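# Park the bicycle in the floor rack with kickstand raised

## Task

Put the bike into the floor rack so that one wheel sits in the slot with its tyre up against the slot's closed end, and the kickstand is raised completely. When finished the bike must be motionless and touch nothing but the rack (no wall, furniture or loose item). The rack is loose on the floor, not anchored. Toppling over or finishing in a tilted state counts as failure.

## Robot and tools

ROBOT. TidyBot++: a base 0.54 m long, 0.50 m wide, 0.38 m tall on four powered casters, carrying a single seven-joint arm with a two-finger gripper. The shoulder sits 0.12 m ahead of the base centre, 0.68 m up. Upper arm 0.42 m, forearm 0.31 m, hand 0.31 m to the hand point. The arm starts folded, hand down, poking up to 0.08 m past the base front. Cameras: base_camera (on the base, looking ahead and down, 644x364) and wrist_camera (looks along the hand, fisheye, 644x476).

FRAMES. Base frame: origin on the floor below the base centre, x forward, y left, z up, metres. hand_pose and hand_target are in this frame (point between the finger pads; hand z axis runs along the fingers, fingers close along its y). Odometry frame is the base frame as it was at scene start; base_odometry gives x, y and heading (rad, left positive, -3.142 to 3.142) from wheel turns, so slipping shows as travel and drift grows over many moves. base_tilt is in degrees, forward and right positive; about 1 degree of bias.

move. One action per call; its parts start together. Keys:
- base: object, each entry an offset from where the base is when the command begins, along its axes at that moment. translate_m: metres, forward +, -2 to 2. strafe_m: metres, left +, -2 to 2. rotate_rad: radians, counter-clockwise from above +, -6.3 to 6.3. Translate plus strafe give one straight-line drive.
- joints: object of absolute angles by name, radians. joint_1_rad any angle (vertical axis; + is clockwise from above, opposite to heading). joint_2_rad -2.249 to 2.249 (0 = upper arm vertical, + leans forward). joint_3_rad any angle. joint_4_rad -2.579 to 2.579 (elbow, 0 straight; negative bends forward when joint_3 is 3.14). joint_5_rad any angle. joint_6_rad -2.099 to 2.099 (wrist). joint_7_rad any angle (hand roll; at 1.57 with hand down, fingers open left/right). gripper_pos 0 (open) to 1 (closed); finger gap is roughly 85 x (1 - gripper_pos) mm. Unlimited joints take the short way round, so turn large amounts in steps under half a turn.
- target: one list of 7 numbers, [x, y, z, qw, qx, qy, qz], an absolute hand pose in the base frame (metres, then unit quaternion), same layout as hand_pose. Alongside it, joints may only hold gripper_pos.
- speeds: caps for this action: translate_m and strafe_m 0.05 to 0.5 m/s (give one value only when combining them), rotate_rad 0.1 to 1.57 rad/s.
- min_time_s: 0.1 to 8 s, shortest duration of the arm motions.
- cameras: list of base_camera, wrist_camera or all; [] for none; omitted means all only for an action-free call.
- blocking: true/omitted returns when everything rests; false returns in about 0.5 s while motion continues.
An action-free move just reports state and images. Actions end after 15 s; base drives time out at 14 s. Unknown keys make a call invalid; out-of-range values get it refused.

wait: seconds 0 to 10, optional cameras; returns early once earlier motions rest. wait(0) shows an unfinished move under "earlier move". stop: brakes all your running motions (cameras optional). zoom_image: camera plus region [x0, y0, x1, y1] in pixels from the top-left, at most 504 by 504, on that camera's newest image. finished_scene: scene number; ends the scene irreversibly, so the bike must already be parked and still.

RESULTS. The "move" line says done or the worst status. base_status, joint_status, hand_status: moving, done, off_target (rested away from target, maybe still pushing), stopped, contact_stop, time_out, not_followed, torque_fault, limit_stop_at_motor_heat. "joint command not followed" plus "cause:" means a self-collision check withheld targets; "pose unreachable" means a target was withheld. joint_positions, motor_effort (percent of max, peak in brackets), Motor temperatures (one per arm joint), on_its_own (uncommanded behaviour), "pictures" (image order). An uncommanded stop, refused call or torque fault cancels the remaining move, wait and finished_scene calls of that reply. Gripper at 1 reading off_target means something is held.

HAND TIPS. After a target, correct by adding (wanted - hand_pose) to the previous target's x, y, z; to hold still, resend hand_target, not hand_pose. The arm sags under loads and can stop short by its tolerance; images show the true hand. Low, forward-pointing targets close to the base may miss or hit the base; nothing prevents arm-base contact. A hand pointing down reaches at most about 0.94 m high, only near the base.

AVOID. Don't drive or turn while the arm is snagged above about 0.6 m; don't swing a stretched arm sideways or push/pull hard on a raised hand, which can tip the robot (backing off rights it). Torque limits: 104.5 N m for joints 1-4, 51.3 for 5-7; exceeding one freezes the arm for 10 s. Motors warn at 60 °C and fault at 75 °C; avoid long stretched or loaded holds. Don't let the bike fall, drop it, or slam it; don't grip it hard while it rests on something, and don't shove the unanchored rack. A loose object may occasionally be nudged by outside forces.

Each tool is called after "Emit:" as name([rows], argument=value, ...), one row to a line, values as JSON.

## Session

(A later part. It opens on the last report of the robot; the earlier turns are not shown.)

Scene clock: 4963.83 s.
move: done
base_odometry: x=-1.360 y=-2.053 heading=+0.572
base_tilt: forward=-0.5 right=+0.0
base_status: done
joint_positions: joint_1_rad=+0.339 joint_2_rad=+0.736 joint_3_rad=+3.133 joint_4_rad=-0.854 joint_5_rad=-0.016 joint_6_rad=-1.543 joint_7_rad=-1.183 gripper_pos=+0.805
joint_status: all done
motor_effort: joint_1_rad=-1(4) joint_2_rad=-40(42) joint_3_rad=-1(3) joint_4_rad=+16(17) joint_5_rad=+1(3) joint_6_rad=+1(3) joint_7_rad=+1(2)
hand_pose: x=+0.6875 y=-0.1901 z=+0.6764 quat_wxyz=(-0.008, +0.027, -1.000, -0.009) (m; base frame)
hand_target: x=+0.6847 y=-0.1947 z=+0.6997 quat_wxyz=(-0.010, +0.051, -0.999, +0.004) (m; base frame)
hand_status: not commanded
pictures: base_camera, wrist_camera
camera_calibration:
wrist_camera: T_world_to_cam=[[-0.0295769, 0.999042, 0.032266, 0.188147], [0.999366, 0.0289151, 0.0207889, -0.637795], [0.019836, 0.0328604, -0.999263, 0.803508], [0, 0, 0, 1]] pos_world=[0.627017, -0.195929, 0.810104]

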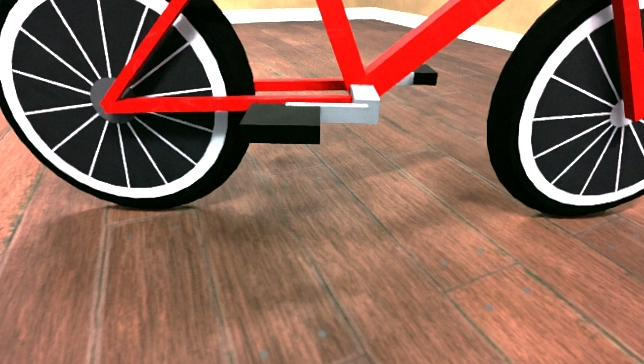

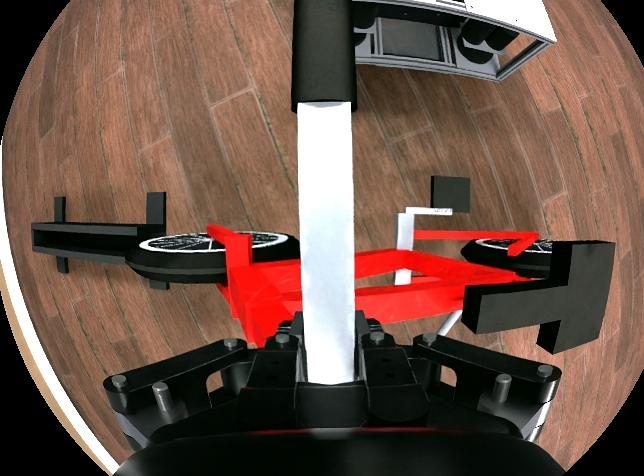

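Emit:
move(joints={"joint_7_rad": -1.26}, min_time_s=1.0, base={"strafe_m": -0.03, "translate_m": -0.010}, speeds={"strafe_m": 0.05}, cameras=["all"])

Emit:
zoom_image(camera="wrist_camera", region=[20, 200, 220, 320])

Emit:
zoom_image(camera="wrist_camera", region=[110, 210, 210, 300])

Emit:
zoom_image(camera="base_camera", region=[460, 0, 644, 220])

Scene clock: 4996.40 s.
move: done
base_odometry: x=-1.352 y=-2.084 heading=+0.573
base_tilt: forward=-0.5 right=+0.0
base_status: done
joint_positions: joint_1_rad=+0.334 joint_2_rad=+0.736 joint_3_rad=+3.134 joint_4_rad=-0.854 joint_5_rad=-0.016 joint_6_rad=-1.544 joint_7_rad=-1.211 gripper_pos=+0.805
joint_status: all done
motor_effort: joint_1_rad=+0(4) joint_2_rad=-45(46) joint_3_rad=+1(3) joint_4_rad=+17(17) joint_5_rad=+2(4) joint_6_rad=-3(4) joint_7_rad=-1(2)
hand_pose: x=+0.6881 y=-0.1870 z=+0.6763 quat_wxyz=(-0.007, +0.016, -1.000, -0.009) (m; base frame)
hand_target: x=+0.6847 y=-0.1947 z=+0.6997 quat_wxyz=(-0.010, -0.011, -1.000, +0.003) (m; base frame)
hand_status: not commanded
pictures: base_camera, wrist_camera
camera_calibration:
wrist_camera: T_world_to_cam=[[-0.00732396, 0.999443, 0.032561, 0.169702], [0.999799, 0.00671028, 0.0189167, -0.641716], [0.0186877, 0.0326929, -0.999291, 0.804064], [0, 0, 0, 1]] pos_world=[0.627803, -0.191589, 0.810107]

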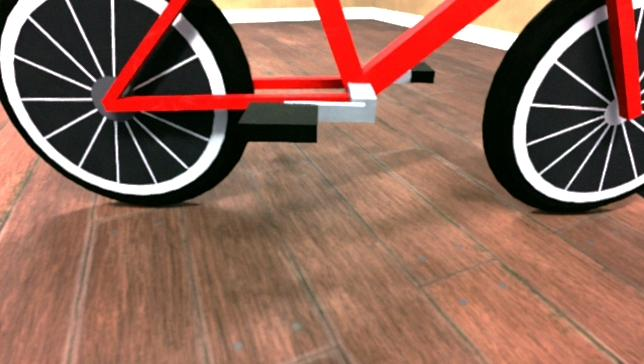

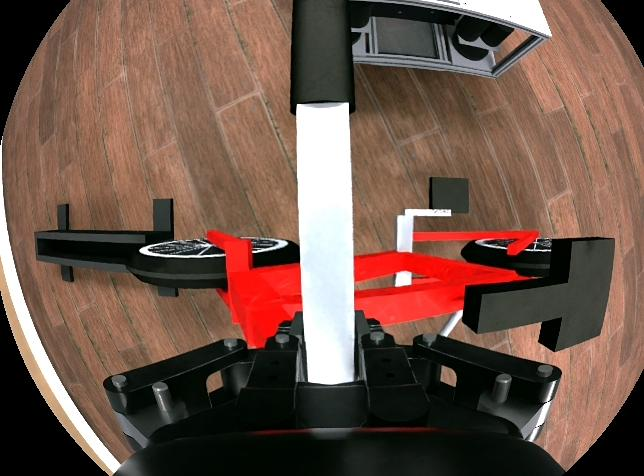

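Scaled by 2.520.

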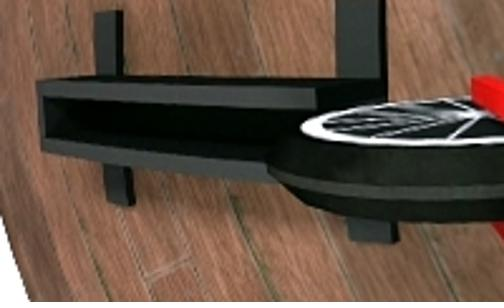

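Scaled by 5.040.

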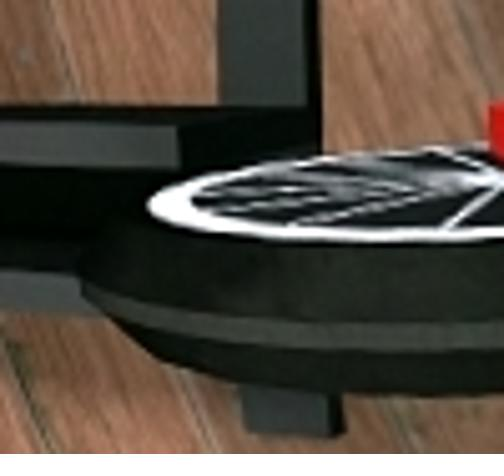

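Scaled by 2.291.

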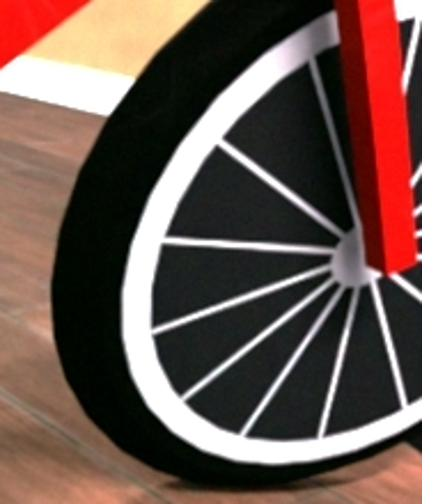

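Emit:
move(base={"strafe_m": -0.05, "translate_m": 0.001}, speeds={"strafe_m": 0.05}, cameras=["all"])

Emit:
zoom_image(camera="wrist_camera", region=[20, 200, 220, 320])

Emit:
zoom_image(camera="wrist_camera", region=[110, 210, 210, 300])

Scene clock: 5019.63 s.
move: done
base_odometry: x=-1.324 y=-2.126 heading=+0.572
base_tilt: forward=-0.4 right=+0.0
base_status: done
joint_positions: joint_1_rad=+0.331 joint_2_rad=+0.736 joint_3_rad=+3.134 joint_4_rad=-0.854 joint_5_rad=-0.016 joint_6_rad=-1.544 joint_7_rad=-1.213 gripper_pos=+0.805
joint_status: not commanded
motor_effort: joint_1_rad=+0(5) joint_2_rad=-45(46) joint_3_rad=+1(3) joint_4_rad=+17(18) joint_5_rad=+2(5) joint_6_rad=-4(4) joint_7_rad=-1(1)
hand_pose: x=+0.6886 y=-0.1857 z=+0.6763 quat_wxyz=(-0.007, +0.016, -1.000, -0.009) (m; base frame)
hand_target: x=+0.6847 y=-0.1947 z=+0.6997 quat_wxyz=(-0.010, -0.011, -1.000, +0.003) (m; base frame)
hand_status: not commanded
pictures: base_camera, wrist_camera
camera_calibration:
wrist_camera: T_world_to_cam=[[-0.00752235, 0.999445, 0.0324569, 0.168516], [0.999799, 0.00691368, 0.0188249, -0.642012], [0.01859, 0.032592, -0.999296, 0.804057], [0, 0, 0, 1]] pos_world=[0.628203, -0.190189, 0.810108]

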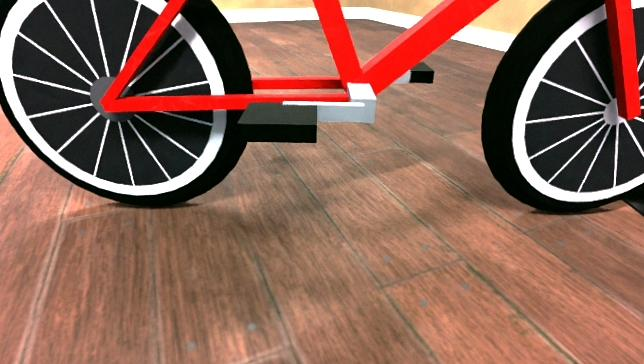

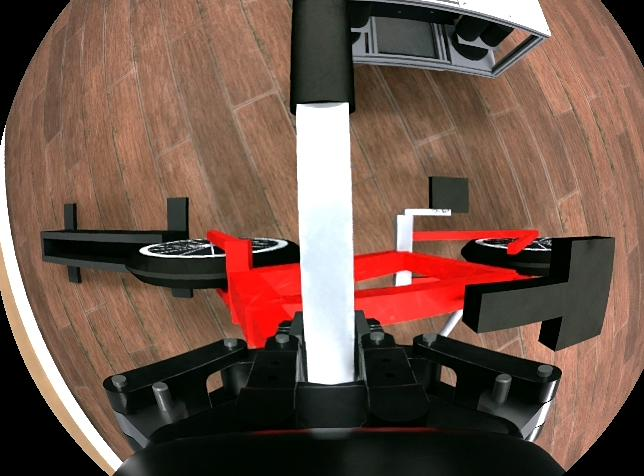

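Scaled by 2.520.

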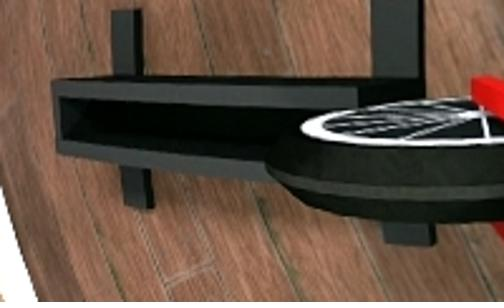

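Scaled by 5.040.

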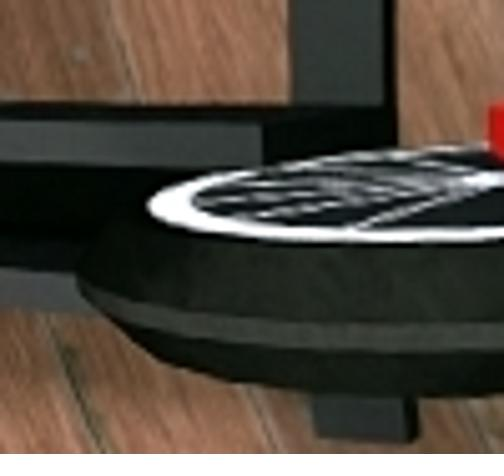

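Emit:
move(base={"strafe_m": -0.03, "translate_m": 0.001}, speeds={"strafe_m": 0.05}, cameras=["all"])

Emit:
zoom_image(camera="wrist_camera", region=[20, 200, 220, 320])

Emit:
zoom_image(camera="base_camera", region=[460, 0, 644, 260])

Scene clock: 5035.33 s.
move: done
base_odometry: x=-1.307 y=-2.150 heading=+0.572
base_tilt: forward=-0.4 right=+0.0
base_status: done
joint_positions: joint_1_rad=+0.331 joint_2_rad=+0.736 joint_3_rad=+3.134 joint_4_rad=-0.854 joint_5_rad=-0.015 joint_6_rad=-1.544 joint_7_rad=-1.214 gripper_pos=+0.805
joint_status: not commanded
motor_effort: joint_1_rad=+2(5) joint_2_rad=-45(46) joint_3_rad=+1(3) joint_4_rad=+17(18) joint_5_rad=+2(5) joint_6_rad=-3(4) joint_7_rad=-1(1)
hand_pose: x=+0.6888 y=-0.1852 z=+0.6763 quat_wxyz=(-0.007, +0.016, -1.000, -0.009) (m; base frame)
hand_target: x=+0.6847 y=-0.1947 z=+0.6997 quat_wxyz=(-0.010, -0.011, -1.000, +0.003) (m; base frame)
hand_status: not commanded
pictures: base_camera, wrist_camera
camera_calibration:
wrist_camera: T_world_to_cam=[[-0.00792181, 0.999442, 0.0324469, 0.168377], [0.999796, 0.00731289, 0.0188423, -0.642152], [0.0185945, 0.0325896, -0.999296, 0.804037], [0, 0, 0, 1]] pos_world=[0.628404, -0.18979, 0.810108]

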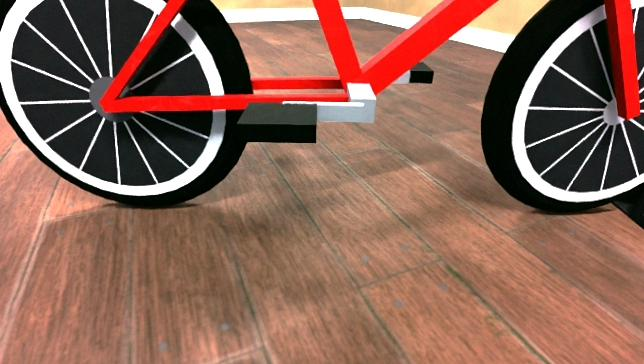

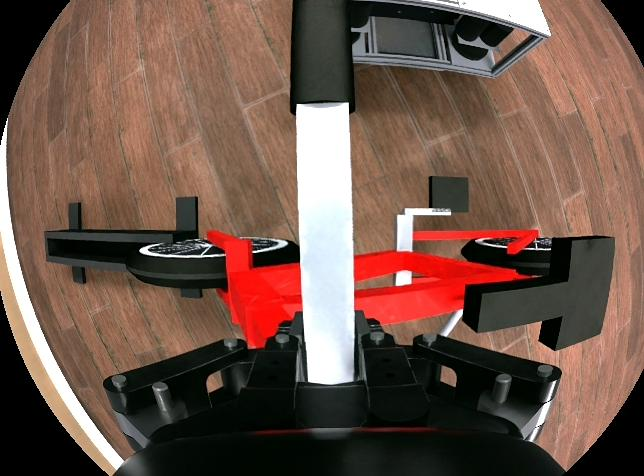

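Scaled by 2.520.

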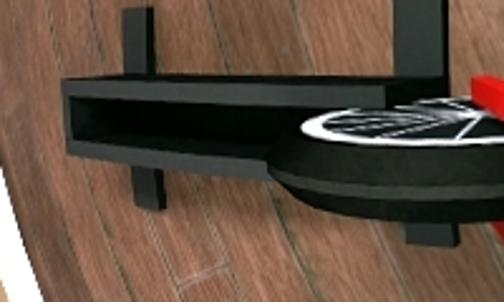

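Scaled by 1.938.

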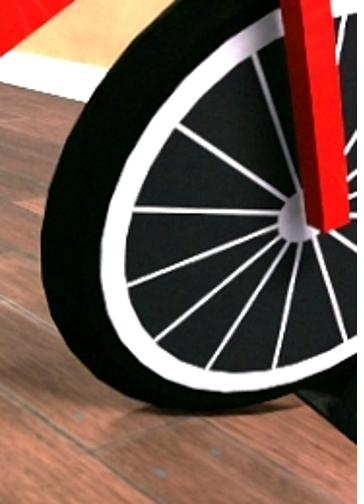

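Emit:
move(base={"strafe_m": -0.04, "translate_m": 0.001}, speeds={"strafe_m": 0.05}, cameras=["all"])

Emit:
zoom_image(camera="wrist_camera", region=[20, 200, 220, 320])

Emit:
zoom_image(camera="base_camera", region=[460, 0, 644, 260])

Scene clock: 5045.07 s.
move: done
base_odometry: x=-1.284 y=-2.184 heading=+0.571
base_tilt: forward=-0.5 right=+0.0
base_status: done
joint_positions: joint_1_rad=+0.330 joint_2_rad=+0.736 joint_3_rad=+3.134 joint_4_rad=-0.854 joint_5_rad=-0.015 joint_6_rad=-1.544 joint_7_rad=-1.214 gripper_pos=+0.805
joint_status: not commanded
motor_effort: joint_1_rad=+1(6) joint_2_rad=-46(46) joint_3_rad=+1(3) joint_4_rad=+17(19) joint_5_rad=+3(5) joint_6_rad=-3(4) joint_7_rad=-1(2)
hand_pose: x=+0.6888 y=-0.1850 z=+0.6764 quat_wxyz=(-0.007, +0.016, -1.000, -0.008) (m; base frame)
hand_target: x=+0.6847 y=-0.1947 z=+0.6997 quat_wxyz=(-0.010, -0.011, -1.000, +0.003) (m; base frame)
hand_status: not commanded
pictures: base_camera, wrist_camera
camera_calibration:
wrist_camera: T_world_to_cam=[[-0.00810975, 0.999451, 0.0321383, 0.168545], [0.999794, 0.00750653, 0.0188461, -0.64222], [0.0185944, 0.0322845, -0.999306, 0.804079], [0, 0, 0, 1]] pos_world=[0.628504, -0.189591, 0.810208]

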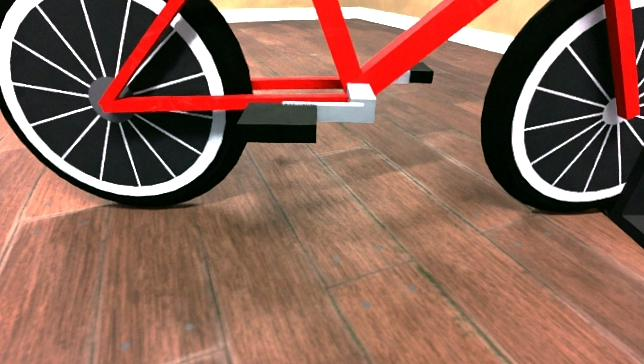

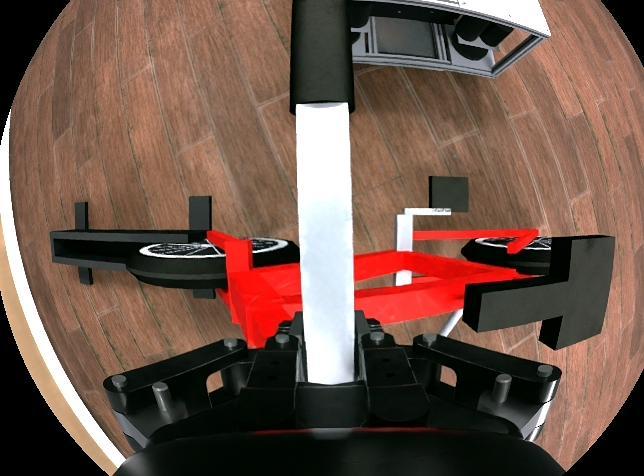

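Scaled by 2.520.

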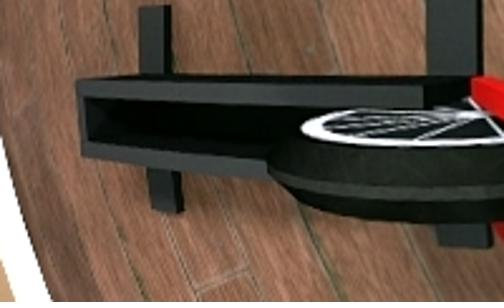

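Scaled by 1.938.

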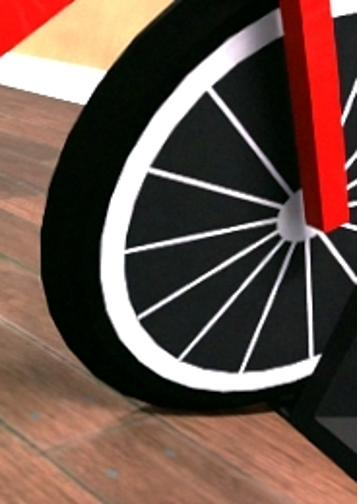

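Emit:
move(base={"strafe_m": -0.03, "translate_m": 0.001}, speeds={"strafe_m": 0.05}, cameras=["all"])

Emit:
zoom_image(camera="wrist_camera", region=[20, 200, 220, 320])

Emit:
zoom_image(camera="base_camera", region=[460, 0, 644, 260])

Scene clock: 5053.57 s.
move: done
base_odometry: x=-1.267 y=-2.209 heading=+0.571
base_tilt: forward=-0.5 right=+0.0
base_status: done
joint_positions: joint_1_rad=+0.328 joint_2_rad=+0.736 joint_3_rad=+3.134 joint_4_rad=-0.854 joint_5_rad=-0.015 joint_6_rad=-1.544 joint_7_rad=-1.215 gripper_pos=+0.805
joint_status: not commanded
motor_effort: joint_1_rad=+2(6) joint_2_rad=-46(47) joint_3_rad=+1(3) joint_4_rad=+17(19) joint_5_rad=+3(6) joint_6_rad=-3(4) joint_7_rad=-1(1)
hand_pose: x=+0.6893 y=-0.1837 z=+0.6764 quat_wxyz=(-0.007, +0.017, -1.000, -0.008) (m; base frame)
hand_target: x=+0.6847 y=-0.1947 z=+0.6997 quat_wxyz=(-0.010, -0.011, -1.000, +0.003) (m; base frame)
hand_status: not commanded
pictures: base_camera, wrist_camera
camera_calibration:
wrist_camera: T_world_to_cam=[[-0.00970623, 0.999441, 0.0319995, 0.168367], [0.999782, 0.00910716, 0.0188143, -0.642296], [0.0185124, 0.0321751, -0.999311, 0.804065], [0, 0, 0, 1]] pos_world=[0.628904, -0.188294, 0.810208]

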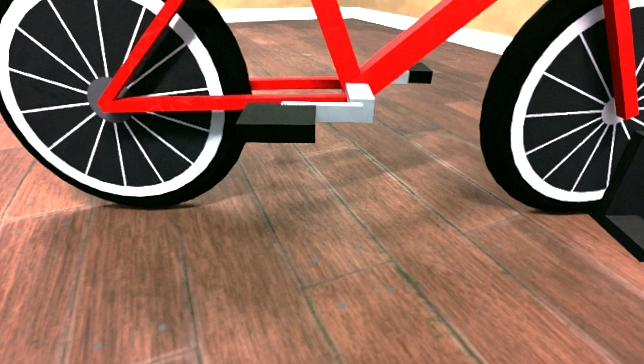

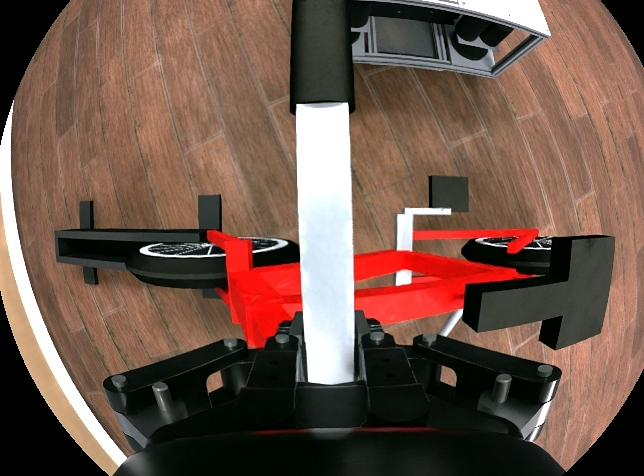

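Scaled by 2.520.

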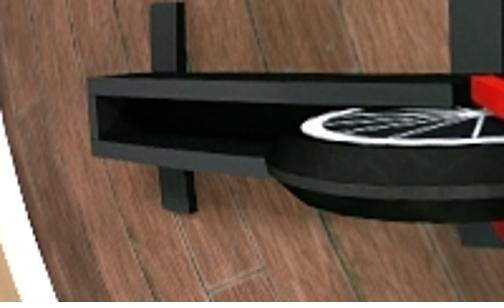

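Scaled by 1.938.

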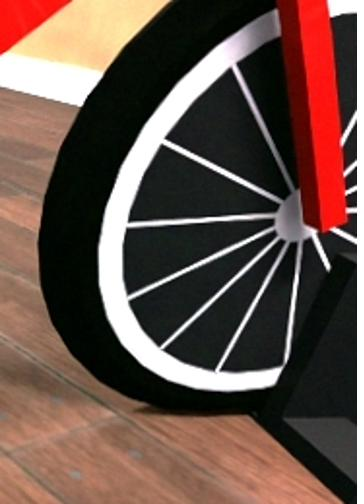

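Emit:
move(base={"strafe_m": -0.03, "translate_m": 0.001}, speeds={"strafe_m": 0.05}, cameras=["all"])

Emit:
zoom_image(camera="wrist_camera", region=[20, 200, 220, 320])

Emit:
zoom_image(camera="base_camera", region=[460, 0, 644, 260])

Scene clock: 5060.80 s.
move: done
base_odometry: x=-1.250 y=-2.233 heading=+0.571
base_tilt: forward=-0.5 right=+0.0
base_status: done
joint_positions: joint_1_rad=+0.296 joint_2_rad=+0.736 joint_3_rad=+3.125 joint_4_rad=-0.854 joint_5_rad=-0.018 joint_6_rad=-1.550 joint_7_rad=-1.238 gripper_pos=+0.805
joint_status: not commanded
motor_effort: joint_1_rad=+6(9) joint_2_rad=-40(47) joint_3_rad=+3(5) joint_4_rad=+17(19) joint_5_rad=+6(9) joint_6_rad=+1(3) joint_7_rad=+3(3)
hand_pose: x=+0.6944 y=-0.1603 z=+0.6765 quat_wxyz=(-0.005, +0.024, -1.000, -0.014) (m; base frame)
hand_target: x=+0.6847 y=-0.1947 z=+0.6997 quat_wxyz=(-0.010, -0.011, -1.000, +0.003) (m; base frame)
hand_status: not commanded
pictures: base_camera, wrist_camera
camera_calibration:
wrist_camera: T_world_to_cam=[[-0.0241281, 0.998804, 0.0425343, 0.147845], [0.9996, 0.0234748, 0.0157917, -0.643228], [0.0147743, 0.0428983, -0.99897, 0.807471], [0, 0, 0, 1]] pos_world=[0.634608, -0.167207, 0.810508]

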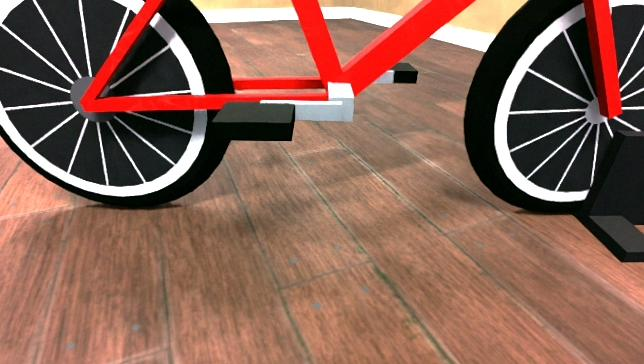

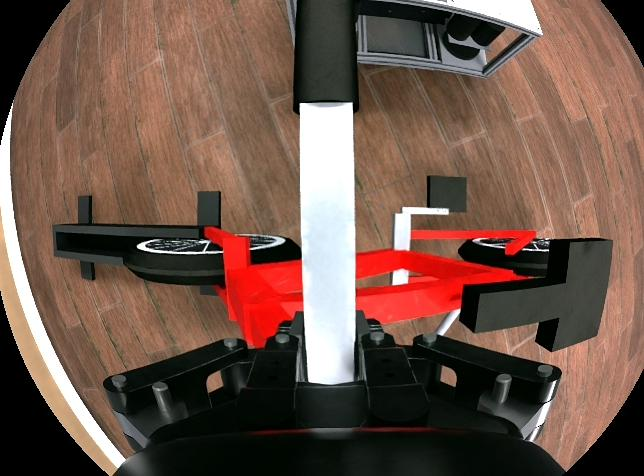

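Scaled by 2.520.

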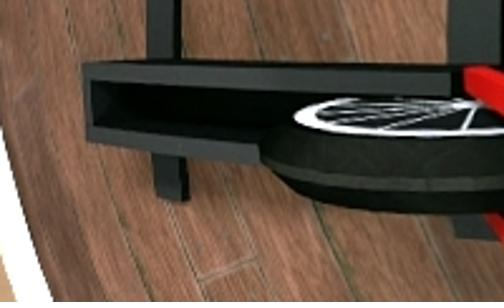

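Scaled by 1.938.

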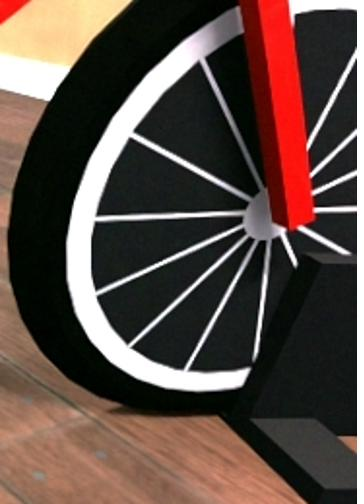

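Emit:
zoom_image(camera="wrist_camera", region=[110, 190, 310, 290])

Emit:
zoom_image(camera="wrist_camera", region=[110, 215, 190, 285])

Emit:
zoom_image(camera="base_camera", region=[544, 110, 644, 270])

Scaled by 2.520.

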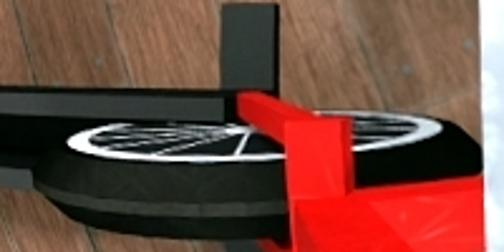

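Scaled by 6.300.

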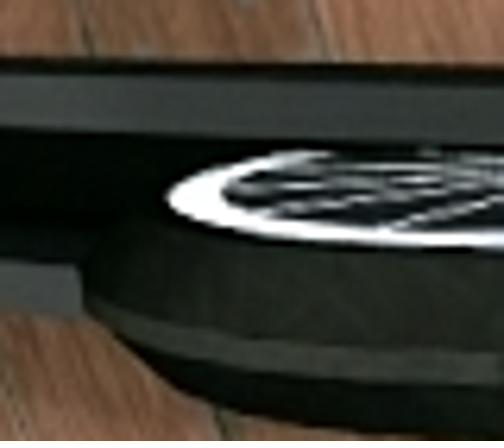

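Scaled by 3.150.

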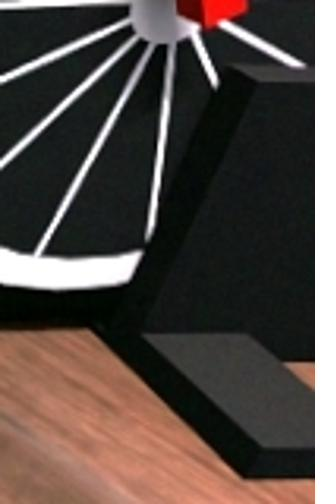

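Emit:
move(joints={"joint_7_rad": -1.34}, min_time_s=1.0, base={"strafe_m": 0.02, "translate_m": 0.0}, speeds={"strafe_m": 0.05}, cameras=["all"])

Emit:
zoom_image(camera="wrist_camera", region=[20, 200, 220, 320])

Emit:
zoom_image(camera="wrist_camera", region=[110, 200, 310, 300])

Scene clock: 5245.33 s.
move: done
base_odometry: x=-1.261 y=-2.217 heading=+0.571
base_tilt: forward=-0.4 right=+0.0
base_status: done
joint_positions: joint_1_rad=+0.314 joint_2_rad=+0.736 joint_3_rad=+3.125 joint_4_rad=-0.854 joint_5_rad=-0.015 joint_6_rad=-1.550 joint_7_rad=-1.274 gripper_pos=+0.805
joint_status: all done
motor_effort: joint_1_rad=+3(6) joint_2_rad=-47(47) joint_3_rad=+1(3) joint_4_rad=+18(18) joint_5_rad=+1(6) joint_6_rad=-4(5) joint_7_rad=-2(3)
hand_pose: x=+0.6910 y=-0.1721 z=+0.6763 quat_wxyz=(-0.005, -0.003, -1.000, -0.012) (m; base frame)
hand_target: x=+0.6847 y=-0.1947 z=+0.6997 quat_wxyz=(-0.011, -0.051, -0.999, +0.003) (m; base frame)
hand_status: not commanded
pictures: base_camera, wrist_camera
camera_calibration:
wrist_camera: T_world_to_cam=[[0.0298914, 0.99877, 0.0395553, 0.124175], [0.999444, -0.0304498, 0.0135892, -0.647181], [0.014777, 0.0391271, -0.999125, 0.807237], [0, 0, 0, 1]] pos_world=[0.63118, -0.175313, 0.810414]

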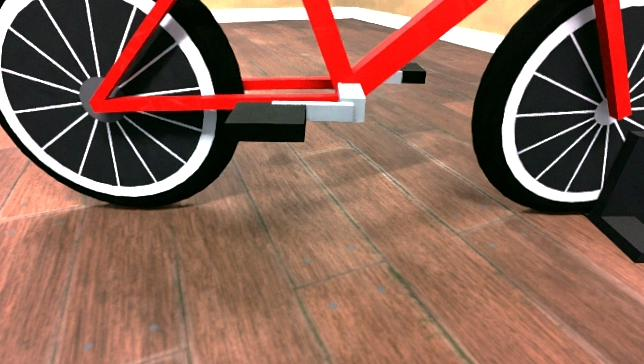

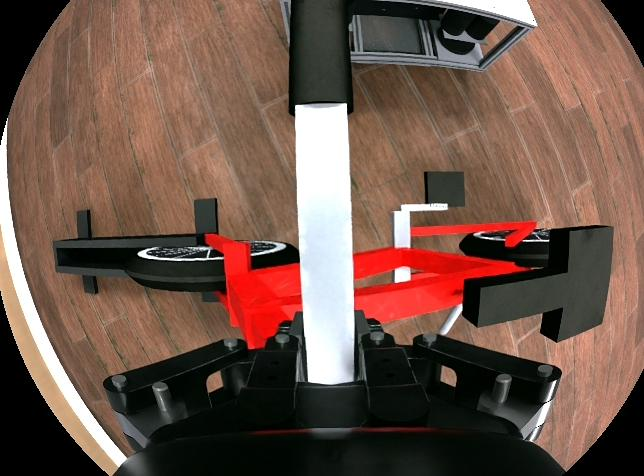

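Scaled by 2.520.

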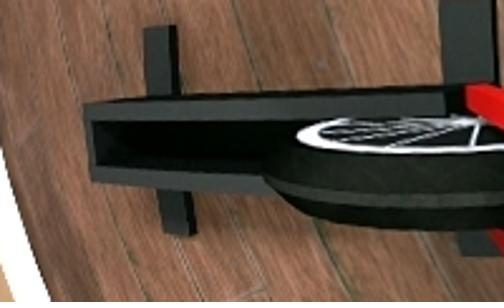

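Scaled by 2.520.

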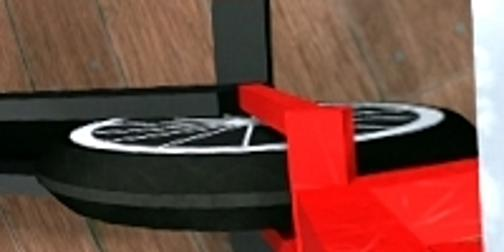

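Emit:
move(base={"strafe_m": -0.04, "translate_m": 0.001}, speeds={"strafe_m": 0.05}, cameras=["all"])

Emit:
zoom_image(camera="wrist_camera", region=[20, 200, 220, 320])

Emit:
zoom_image(camera="base_camera", region=[460, 0, 644, 260])

Scene clock: 5275.37 s.
move: done
base_odometry: x=-1.239 y=-2.250 heading=+0.571
base_tilt: forward=-0.4 right=+0.0
base_status: done
joint_positions: joint_1_rad=+0.305 joint_2_rad=+0.736 joint_3_rad=+3.125 joint_4_rad=-0.849 joint_5_rad=-0.015 joint_6_rad=-1.550 joint_7_rad=-1.289 gripper_pos=+0.805
joint_status: not commanded
motor_effort: joint_1_rad=+5(8) joint_2_rad=-40(48) joint_3_rad=+2(5) joint_4_rad=+15(19) joint_5_rad=+2(6) joint_6_rad=-1(4) joint_7_rad=-3(3)
hand_pose: x=+0.6941 y=-0.1672 z=+0.6779 quat_wxyz=(-0.007, -0.006, -1.000, -0.011) (m; base frame)
hand_target: x=+0.6847 y=-0.1947 z=+0.6997 quat_wxyz=(-0.011, -0.051, -0.999, +0.003) (m; base frame)
hand_status: not commanded
pictures: base_camera, wrist_camera
camera_calibration:
wrist_camera: T_world_to_cam=[[0.0354425, 0.998632, 0.0384325, 0.116117], [0.999183, -0.0361567, 0.0180516, -0.653965], [0.0194165, 0.0377613, -0.999098, 0.80509], [0, 0, 0, 1]] pos_world=[0.633683, -0.170005, 0.811706]

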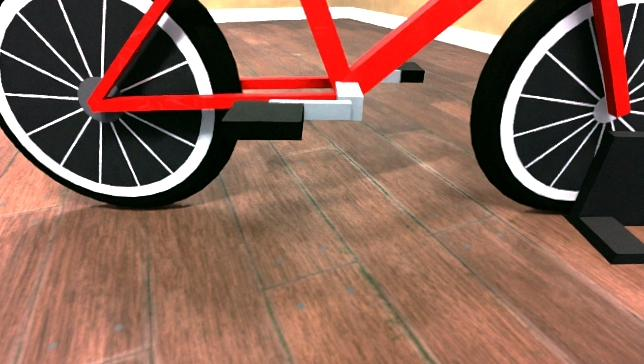

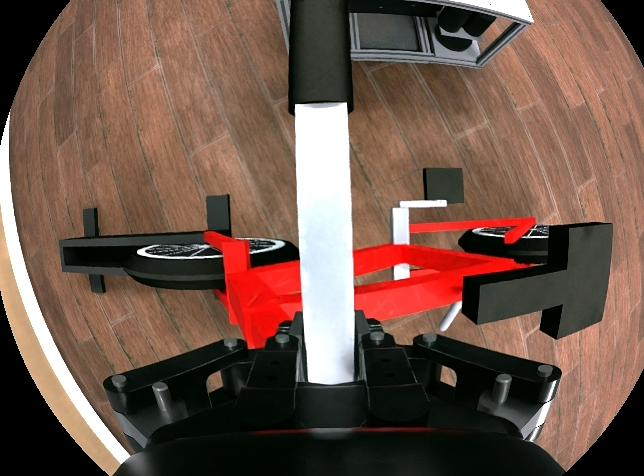

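Scaled by 2.520.

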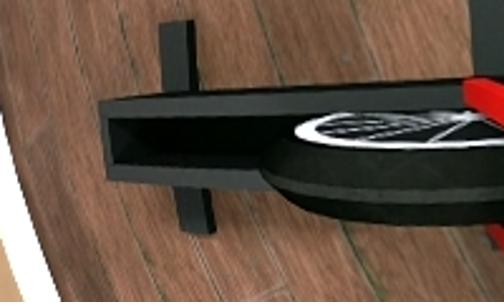

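Scaled by 1.938.

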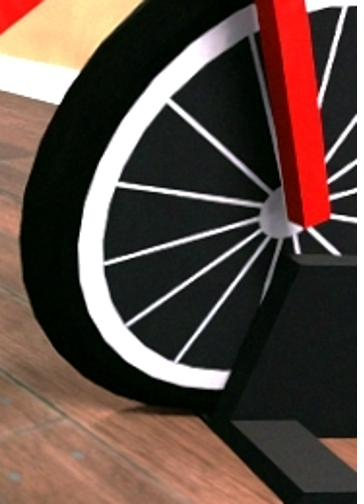

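Emit:
move(base={"strafe_m": -0.03, "translate_m": 0.001}, speeds={"strafe_m": 0.05}, cameras=["all"])

Emit:
zoom_image(camera="wrist_camera", region=[20, 200, 220, 320])

Emit:
zoom_image(camera="base_camera", region=[460, 0, 644, 260])

Scene clock: 5283.60 s.
move: done
base_odometry: x=-1.222 y=-2.274 heading=+0.572
base_tilt: forward=-0.4 right=+0.0
base_status: done
joint_positions: joint_1_rad=+0.298 joint_2_rad=+0.736 joint_3_rad=+3.124 joint_4_rad=-0.846 joint_5_rad=-0.015 joint_6_rad=-1.550 joint_7_rad=-1.295 gripper_pos=+0.805
joint_status: not commanded
motor_effort: joint_1_rad=+6(10) joint_2_rad=-37(40) joint_3_rad=+3(6) joint_4_rad=+15(16) joint_5_rad=+2(6) joint_6_rad=+0(1) joint_7_rad=-3(4)
hand_pose: x=+0.6961 y=-0.1629 z=+0.6789 quat_wxyz=(-0.008, -0.005, -1.000, -0.012) (m; base frame)
hand_target: x=+0.6847 y=-0.1947 z=+0.6997 quat_wxyz=(-0.011, -0.051, -0.999, +0.003) (m; base frame)
hand_status: not commanded
pictures: base_camera, wrist_camera
camera_calibration:
wrist_camera: T_world_to_cam=[[0.0336307, 0.998674, 0.0389791, 0.112551], [0.999191, -0.0344569, 0.0207212, -0.657323], [0.0220368, 0.0382507, -0.999025, 0.804052], [0, 0, 0, 1]] pos_world=[0.635287, -0.165807, 0.812501]

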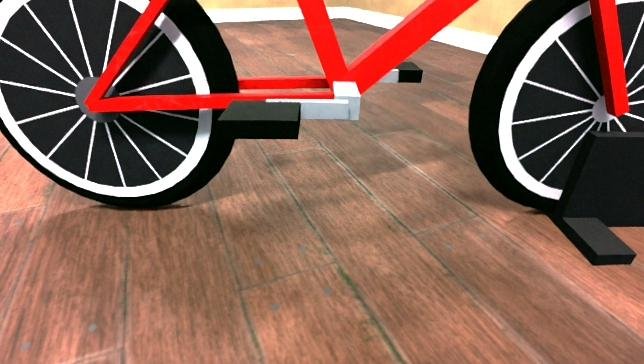

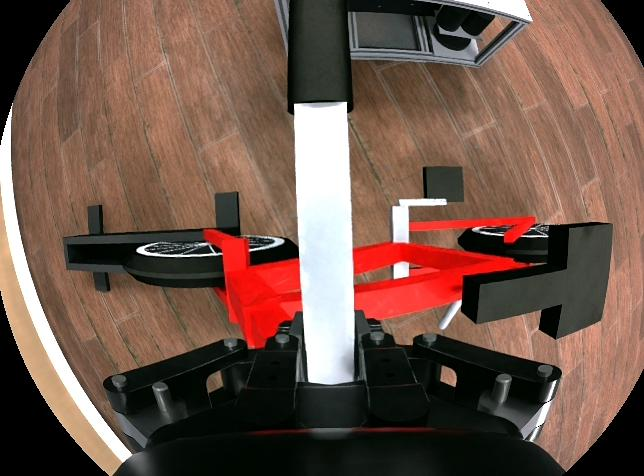

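Scaled by 2.520.

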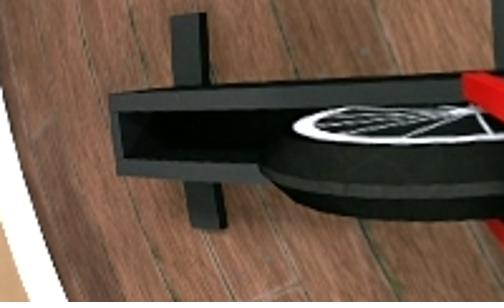

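Scaled by 1.938.

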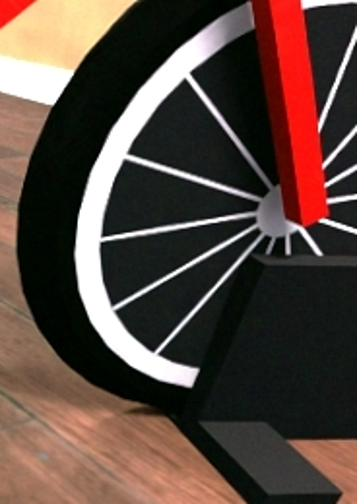

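Emit:
move(base={"strafe_m": -0.03, "translate_m": 0.001}, speeds={"strafe_m": 0.05}, cameras=["all"])

Emit:
zoom_image(camera="wrist_camera", region=[20, 200, 220, 320])

Emit:
zoom_image(camera="base_camera", region=[460, 0, 644, 260])

Scene clock: 5289.93 s.
move: done
base_odometry: x=-1.205 y=-2.299 heading=+0.572
base_tilt: forward=-0.5 right=+0.0
base_status: done
joint_positions: joint_1_rad=+0.298 joint_2_rad=+0.736 joint_3_rad=+3.123 joint_4_rad=-0.846 joint_5_rad=-0.015 joint_6_rad=-1.550 joint_7_rad=-1.295 gripper_pos=+0.805
joint_status: not commanded
motor_effort: joint_1_rad=+6(11) joint_2_rad=-38(40) joint_3_rad=+3(6) joint_4_rad=+14(16) joint_5_rad=+2(6) joint_6_rad=+0(2) joint_7_rad=-3(3)
hand_pose: x=+0.6961 y=-0.1623 z=+0.6789 quat_wxyz=(-0.008, -0.004, -1.000, -0.012) (m; base frame)
hand_target: x=+0.6847 y=-0.1947 z=+0.6997 quat_wxyz=(-0.011, -0.051, -0.999, +0.003) (m; base frame)
hand_status: not commanded
pictures: base_camera, wrist_camera
camera_calibration:
wrist_camera: T_world_to_cam=[[0.0330221, 0.998676, 0.0394519, 0.112048], [0.999218, -0.0338473, 0.0204346, -0.657091], [0.0217429, 0.0387462, -0.999012, 0.804389], [0, 0, 0, 1]] pos_world=[0.635387, -0.165308, 0.812601]

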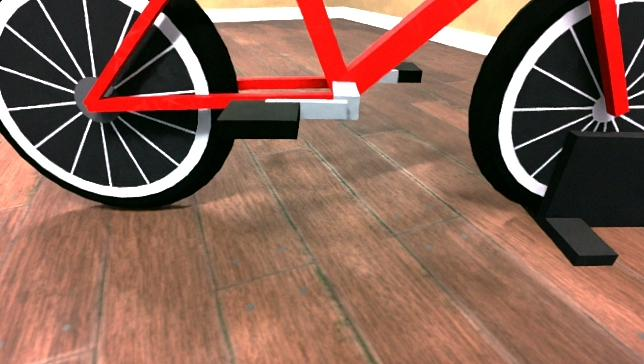

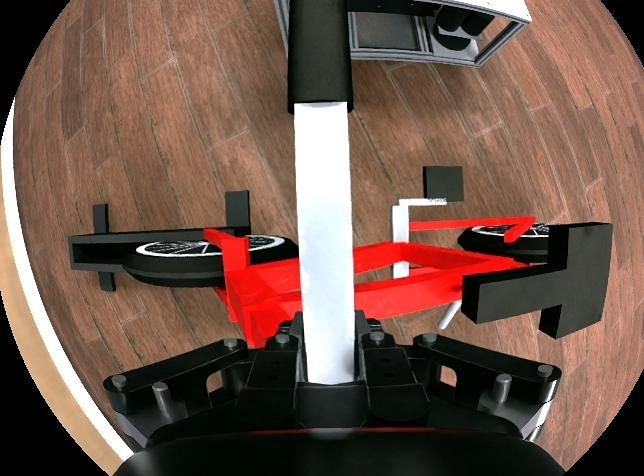

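Scaled by 2.520.

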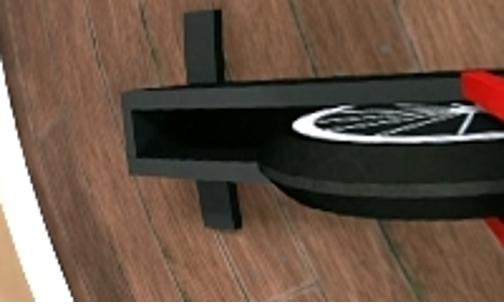

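Scaled by 1.938.

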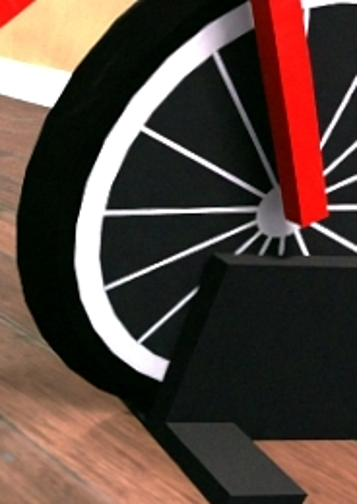

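Emit:
move(base={"strafe_m": -0.04, "translate_m": 0.001}, speeds={"strafe_m": 0.05}, cameras=["all"])

Emit:
zoom_image(camera="wrist_camera", region=[20, 200, 220, 320])

Emit:
zoom_image(camera="base_camera", region=[460, 0, 644, 260])

Scene clock: 5297.93 s.
move: done
base_odometry: x=-1.182 y=-2.332 heading=+0.572
base_tilt: forward=-0.4 right=+0.0
base_status: done
joint_positions: joint_1_rad=+0.300 joint_2_rad=+0.736 joint_3_rad=+3.122 joint_4_rad=-0.846 joint_5_rad=-0.015 joint_6_rad=-1.551 joint_7_rad=-1.295 gripper_pos=+0.805
joint_status: not commanded
motor_effort: joint_1_rad=+5(11) joint_2_rad=-38(39) joint_3_rad=+2(6) joint_4_rad=+15(16) joint_5_rad=+1(5) joint_6_rad=+0(3) joint_7_rad=-3(4)
hand_pose: x=+0.6958 y=-0.1630 z=+0.6790 quat_wxyz=(-0.008, -0.005, -1.000, -0.012) (m; base frame)
hand_target: x=+0.6847 y=-0.1947 z=+0.6997 quat_wxyz=(-0.011, -0.051, -0.999, +0.003) (m; base frame)
hand_status: not commanded
pictures: base_camera, wrist_camera
camera_calibration:
wrist_camera: T_world_to_cam=[[0.034618, 0.998596, 0.0400945, 0.111201], [0.999167, -0.0354502, 0.0202346, -0.656887], [0.0216276, 0.0393606, -0.998991, 0.80468], [0, 0, 0, 1]] pos_world=[0.635086, -0.166004, 0.812701]

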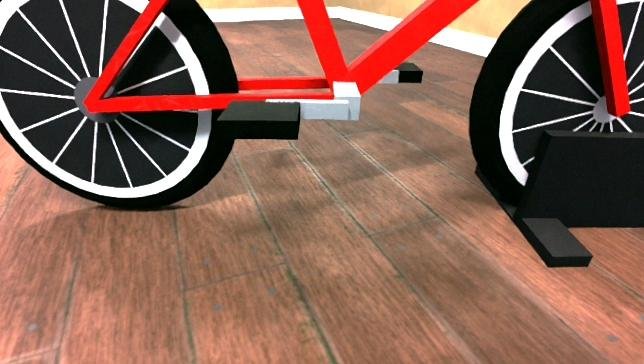

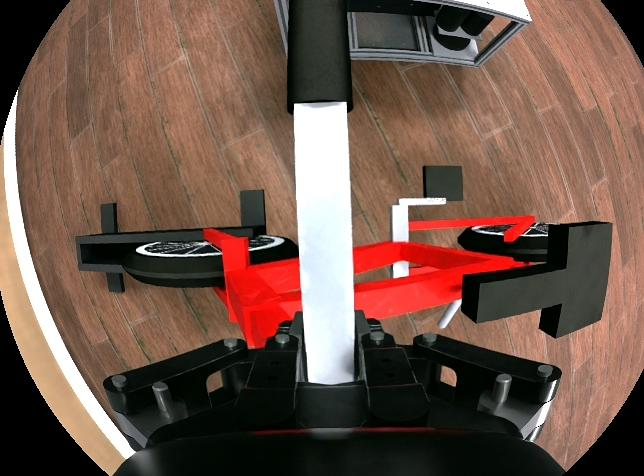

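Scaled by 2.520.

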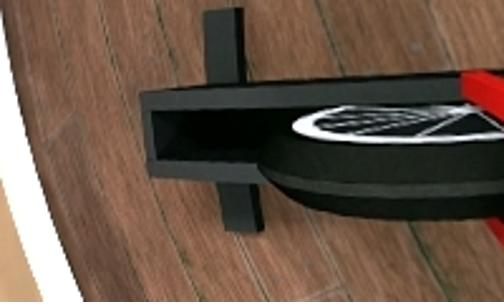

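Scaled by 1.938.

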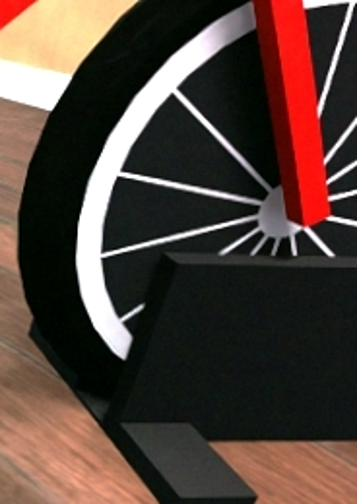

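Emit:
move(base={"strafe_m": -0.05, "translate_m": 0.001}, speeds={"strafe_m": 0.05}, cameras=["all"])

Emit:
zoom_image(camera="wrist_camera", region=[20, 200, 220, 320])

Scene clock: 5310.37 s.
move: done
base_odometry: x=-1.154 y=-2.373 heading=+0.572
base_tilt: forward=-0.4 right=+0.0
base_status: done
joint_positions: joint_1_rad=+0.297 joint_2_rad=+0.736 joint_3_rad=+3.122 joint_4_rad=-0.846 joint_5_rad=-0.015 joint_6_rad=-1.551 joint_7_rad=-1.296 gripper_pos=+0.805
joint_status: not commanded
motor_effort: joint_1_rad=+8(10) joint_2_rad=-38(40) joint_3_rad=+3(5) joint_4_rad=+14(16) joint_5_rad=+2(5) joint_6_rad=+1(3) joint_7_rad=-3(3)
hand_pose: x=+0.6961 y=-0.1614 z=+0.6790 quat_wxyz=(-0.008, -0.004, -1.000, -0.012) (m; base frame)
hand_target: x=+0.6847 y=-0.1947 z=+0.6997 quat_wxyz=(-0.011, -0.051, -0.999, +0.003) (m; base frame)
hand_status: not commanded
pictures: base_camera, wrist_camera
camera_calibration:
wrist_camera: T_world_to_cam=[[0.0325199, 0.998653, 0.0404221, 0.110869], [0.999247, -0.0333419, 0.0198291, -0.656612], [0.0211501, 0.0397468, -0.998986, 0.80498], [0, 0, 0, 1]] pos_world=[0.635487, -0.164607, 0.812702]

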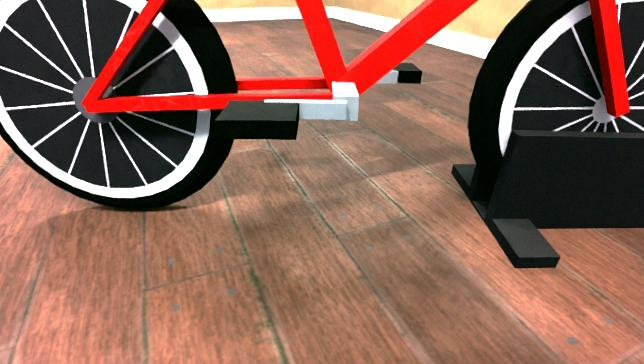

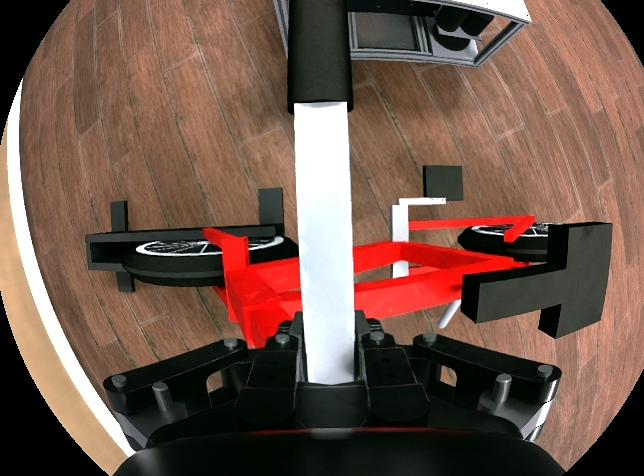

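Scaled by 2.520.

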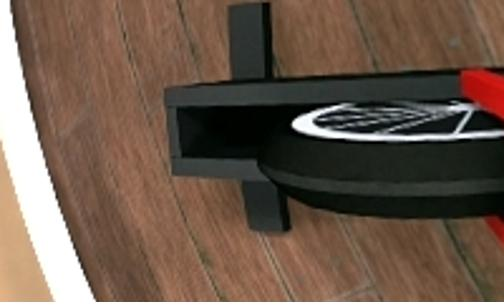

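Emit:
move(base={"strafe_m": -0.05, "translate_m": 0.001}, speeds={"strafe_m": 0.05}, cameras=["all"])

Emit:
zoom_image(camera="wrist_camera", region=[20, 200, 220, 320])

Scene clock: 5316.50 s.
move: done
base_odometry: x=-1.126 y=-2.414 heading=+0.573
base_tilt: forward=-0.5 right=+0.0
base_status: done
joint_positions: joint_1_rad=+0.297 joint_2_rad=+0.736 joint_3_rad=+3.121 joint_4_rad=-0.846 joint_5_rad=-0.015 joint_6_rad=-1.552 joint_7_rad=-1.297 gripper_pos=+0.805
joint_status: not commanded
motor_effort: joint_1_rad=+5(11) joint_2_rad=-38(40) joint_3_rad=+2(6) joint_4_rad=+15(16) joint_5_rad=+1(5) joint_6_rad=+1(3) joint_7_rad=-3(3)
hand_pose: x=+0.6961 y=-0.1609 z=+0.6791 quat_wxyz=(-0.008, -0.004, -1.000, -0.013) (m; base frame)
hand_target: x=+0.6847 y=-0.1947 z=+0.6997 quat_wxyz=(-0.011, -0.051, -0.999, +0.003) (m; base frame)
hand_status: not commanded
pictures: base_camera, wrist_camera
camera_calibration:
wrist_camera: T_world_to_cam=[[0.0324189, 0.998637, 0.0409087, 0.110131], [0.999257, -0.0332386, 0.0195175, -0.656336], [0.0208507, 0.0402455, -0.998972, 0.805325], [0, 0, 0, 1]] pos_world=[0.635486, -0.164207, 0.812802]

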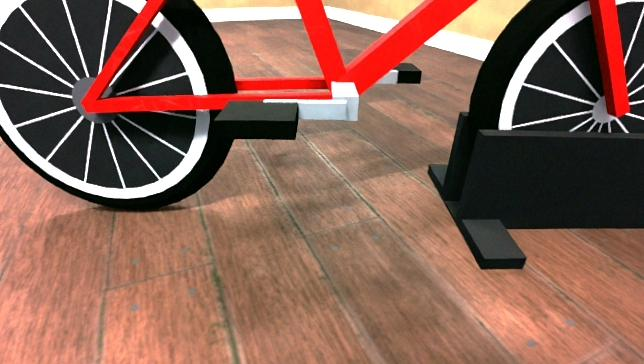

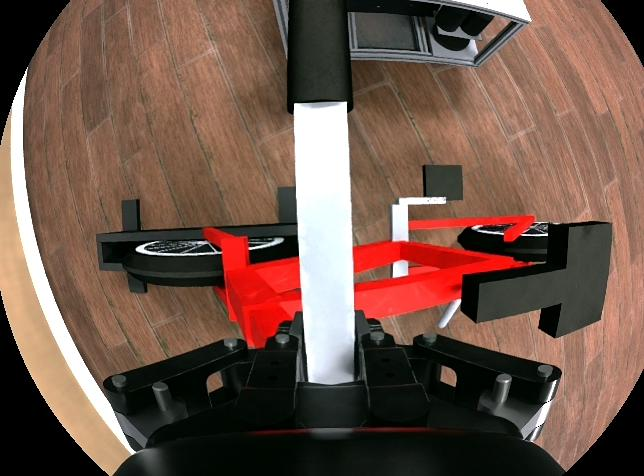

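Scaled by 2.520.

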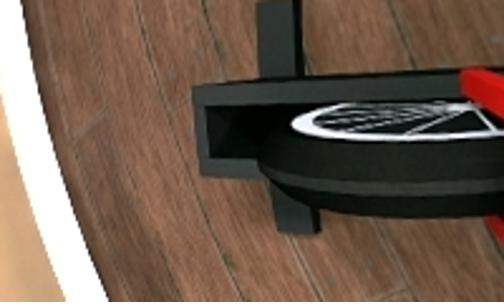

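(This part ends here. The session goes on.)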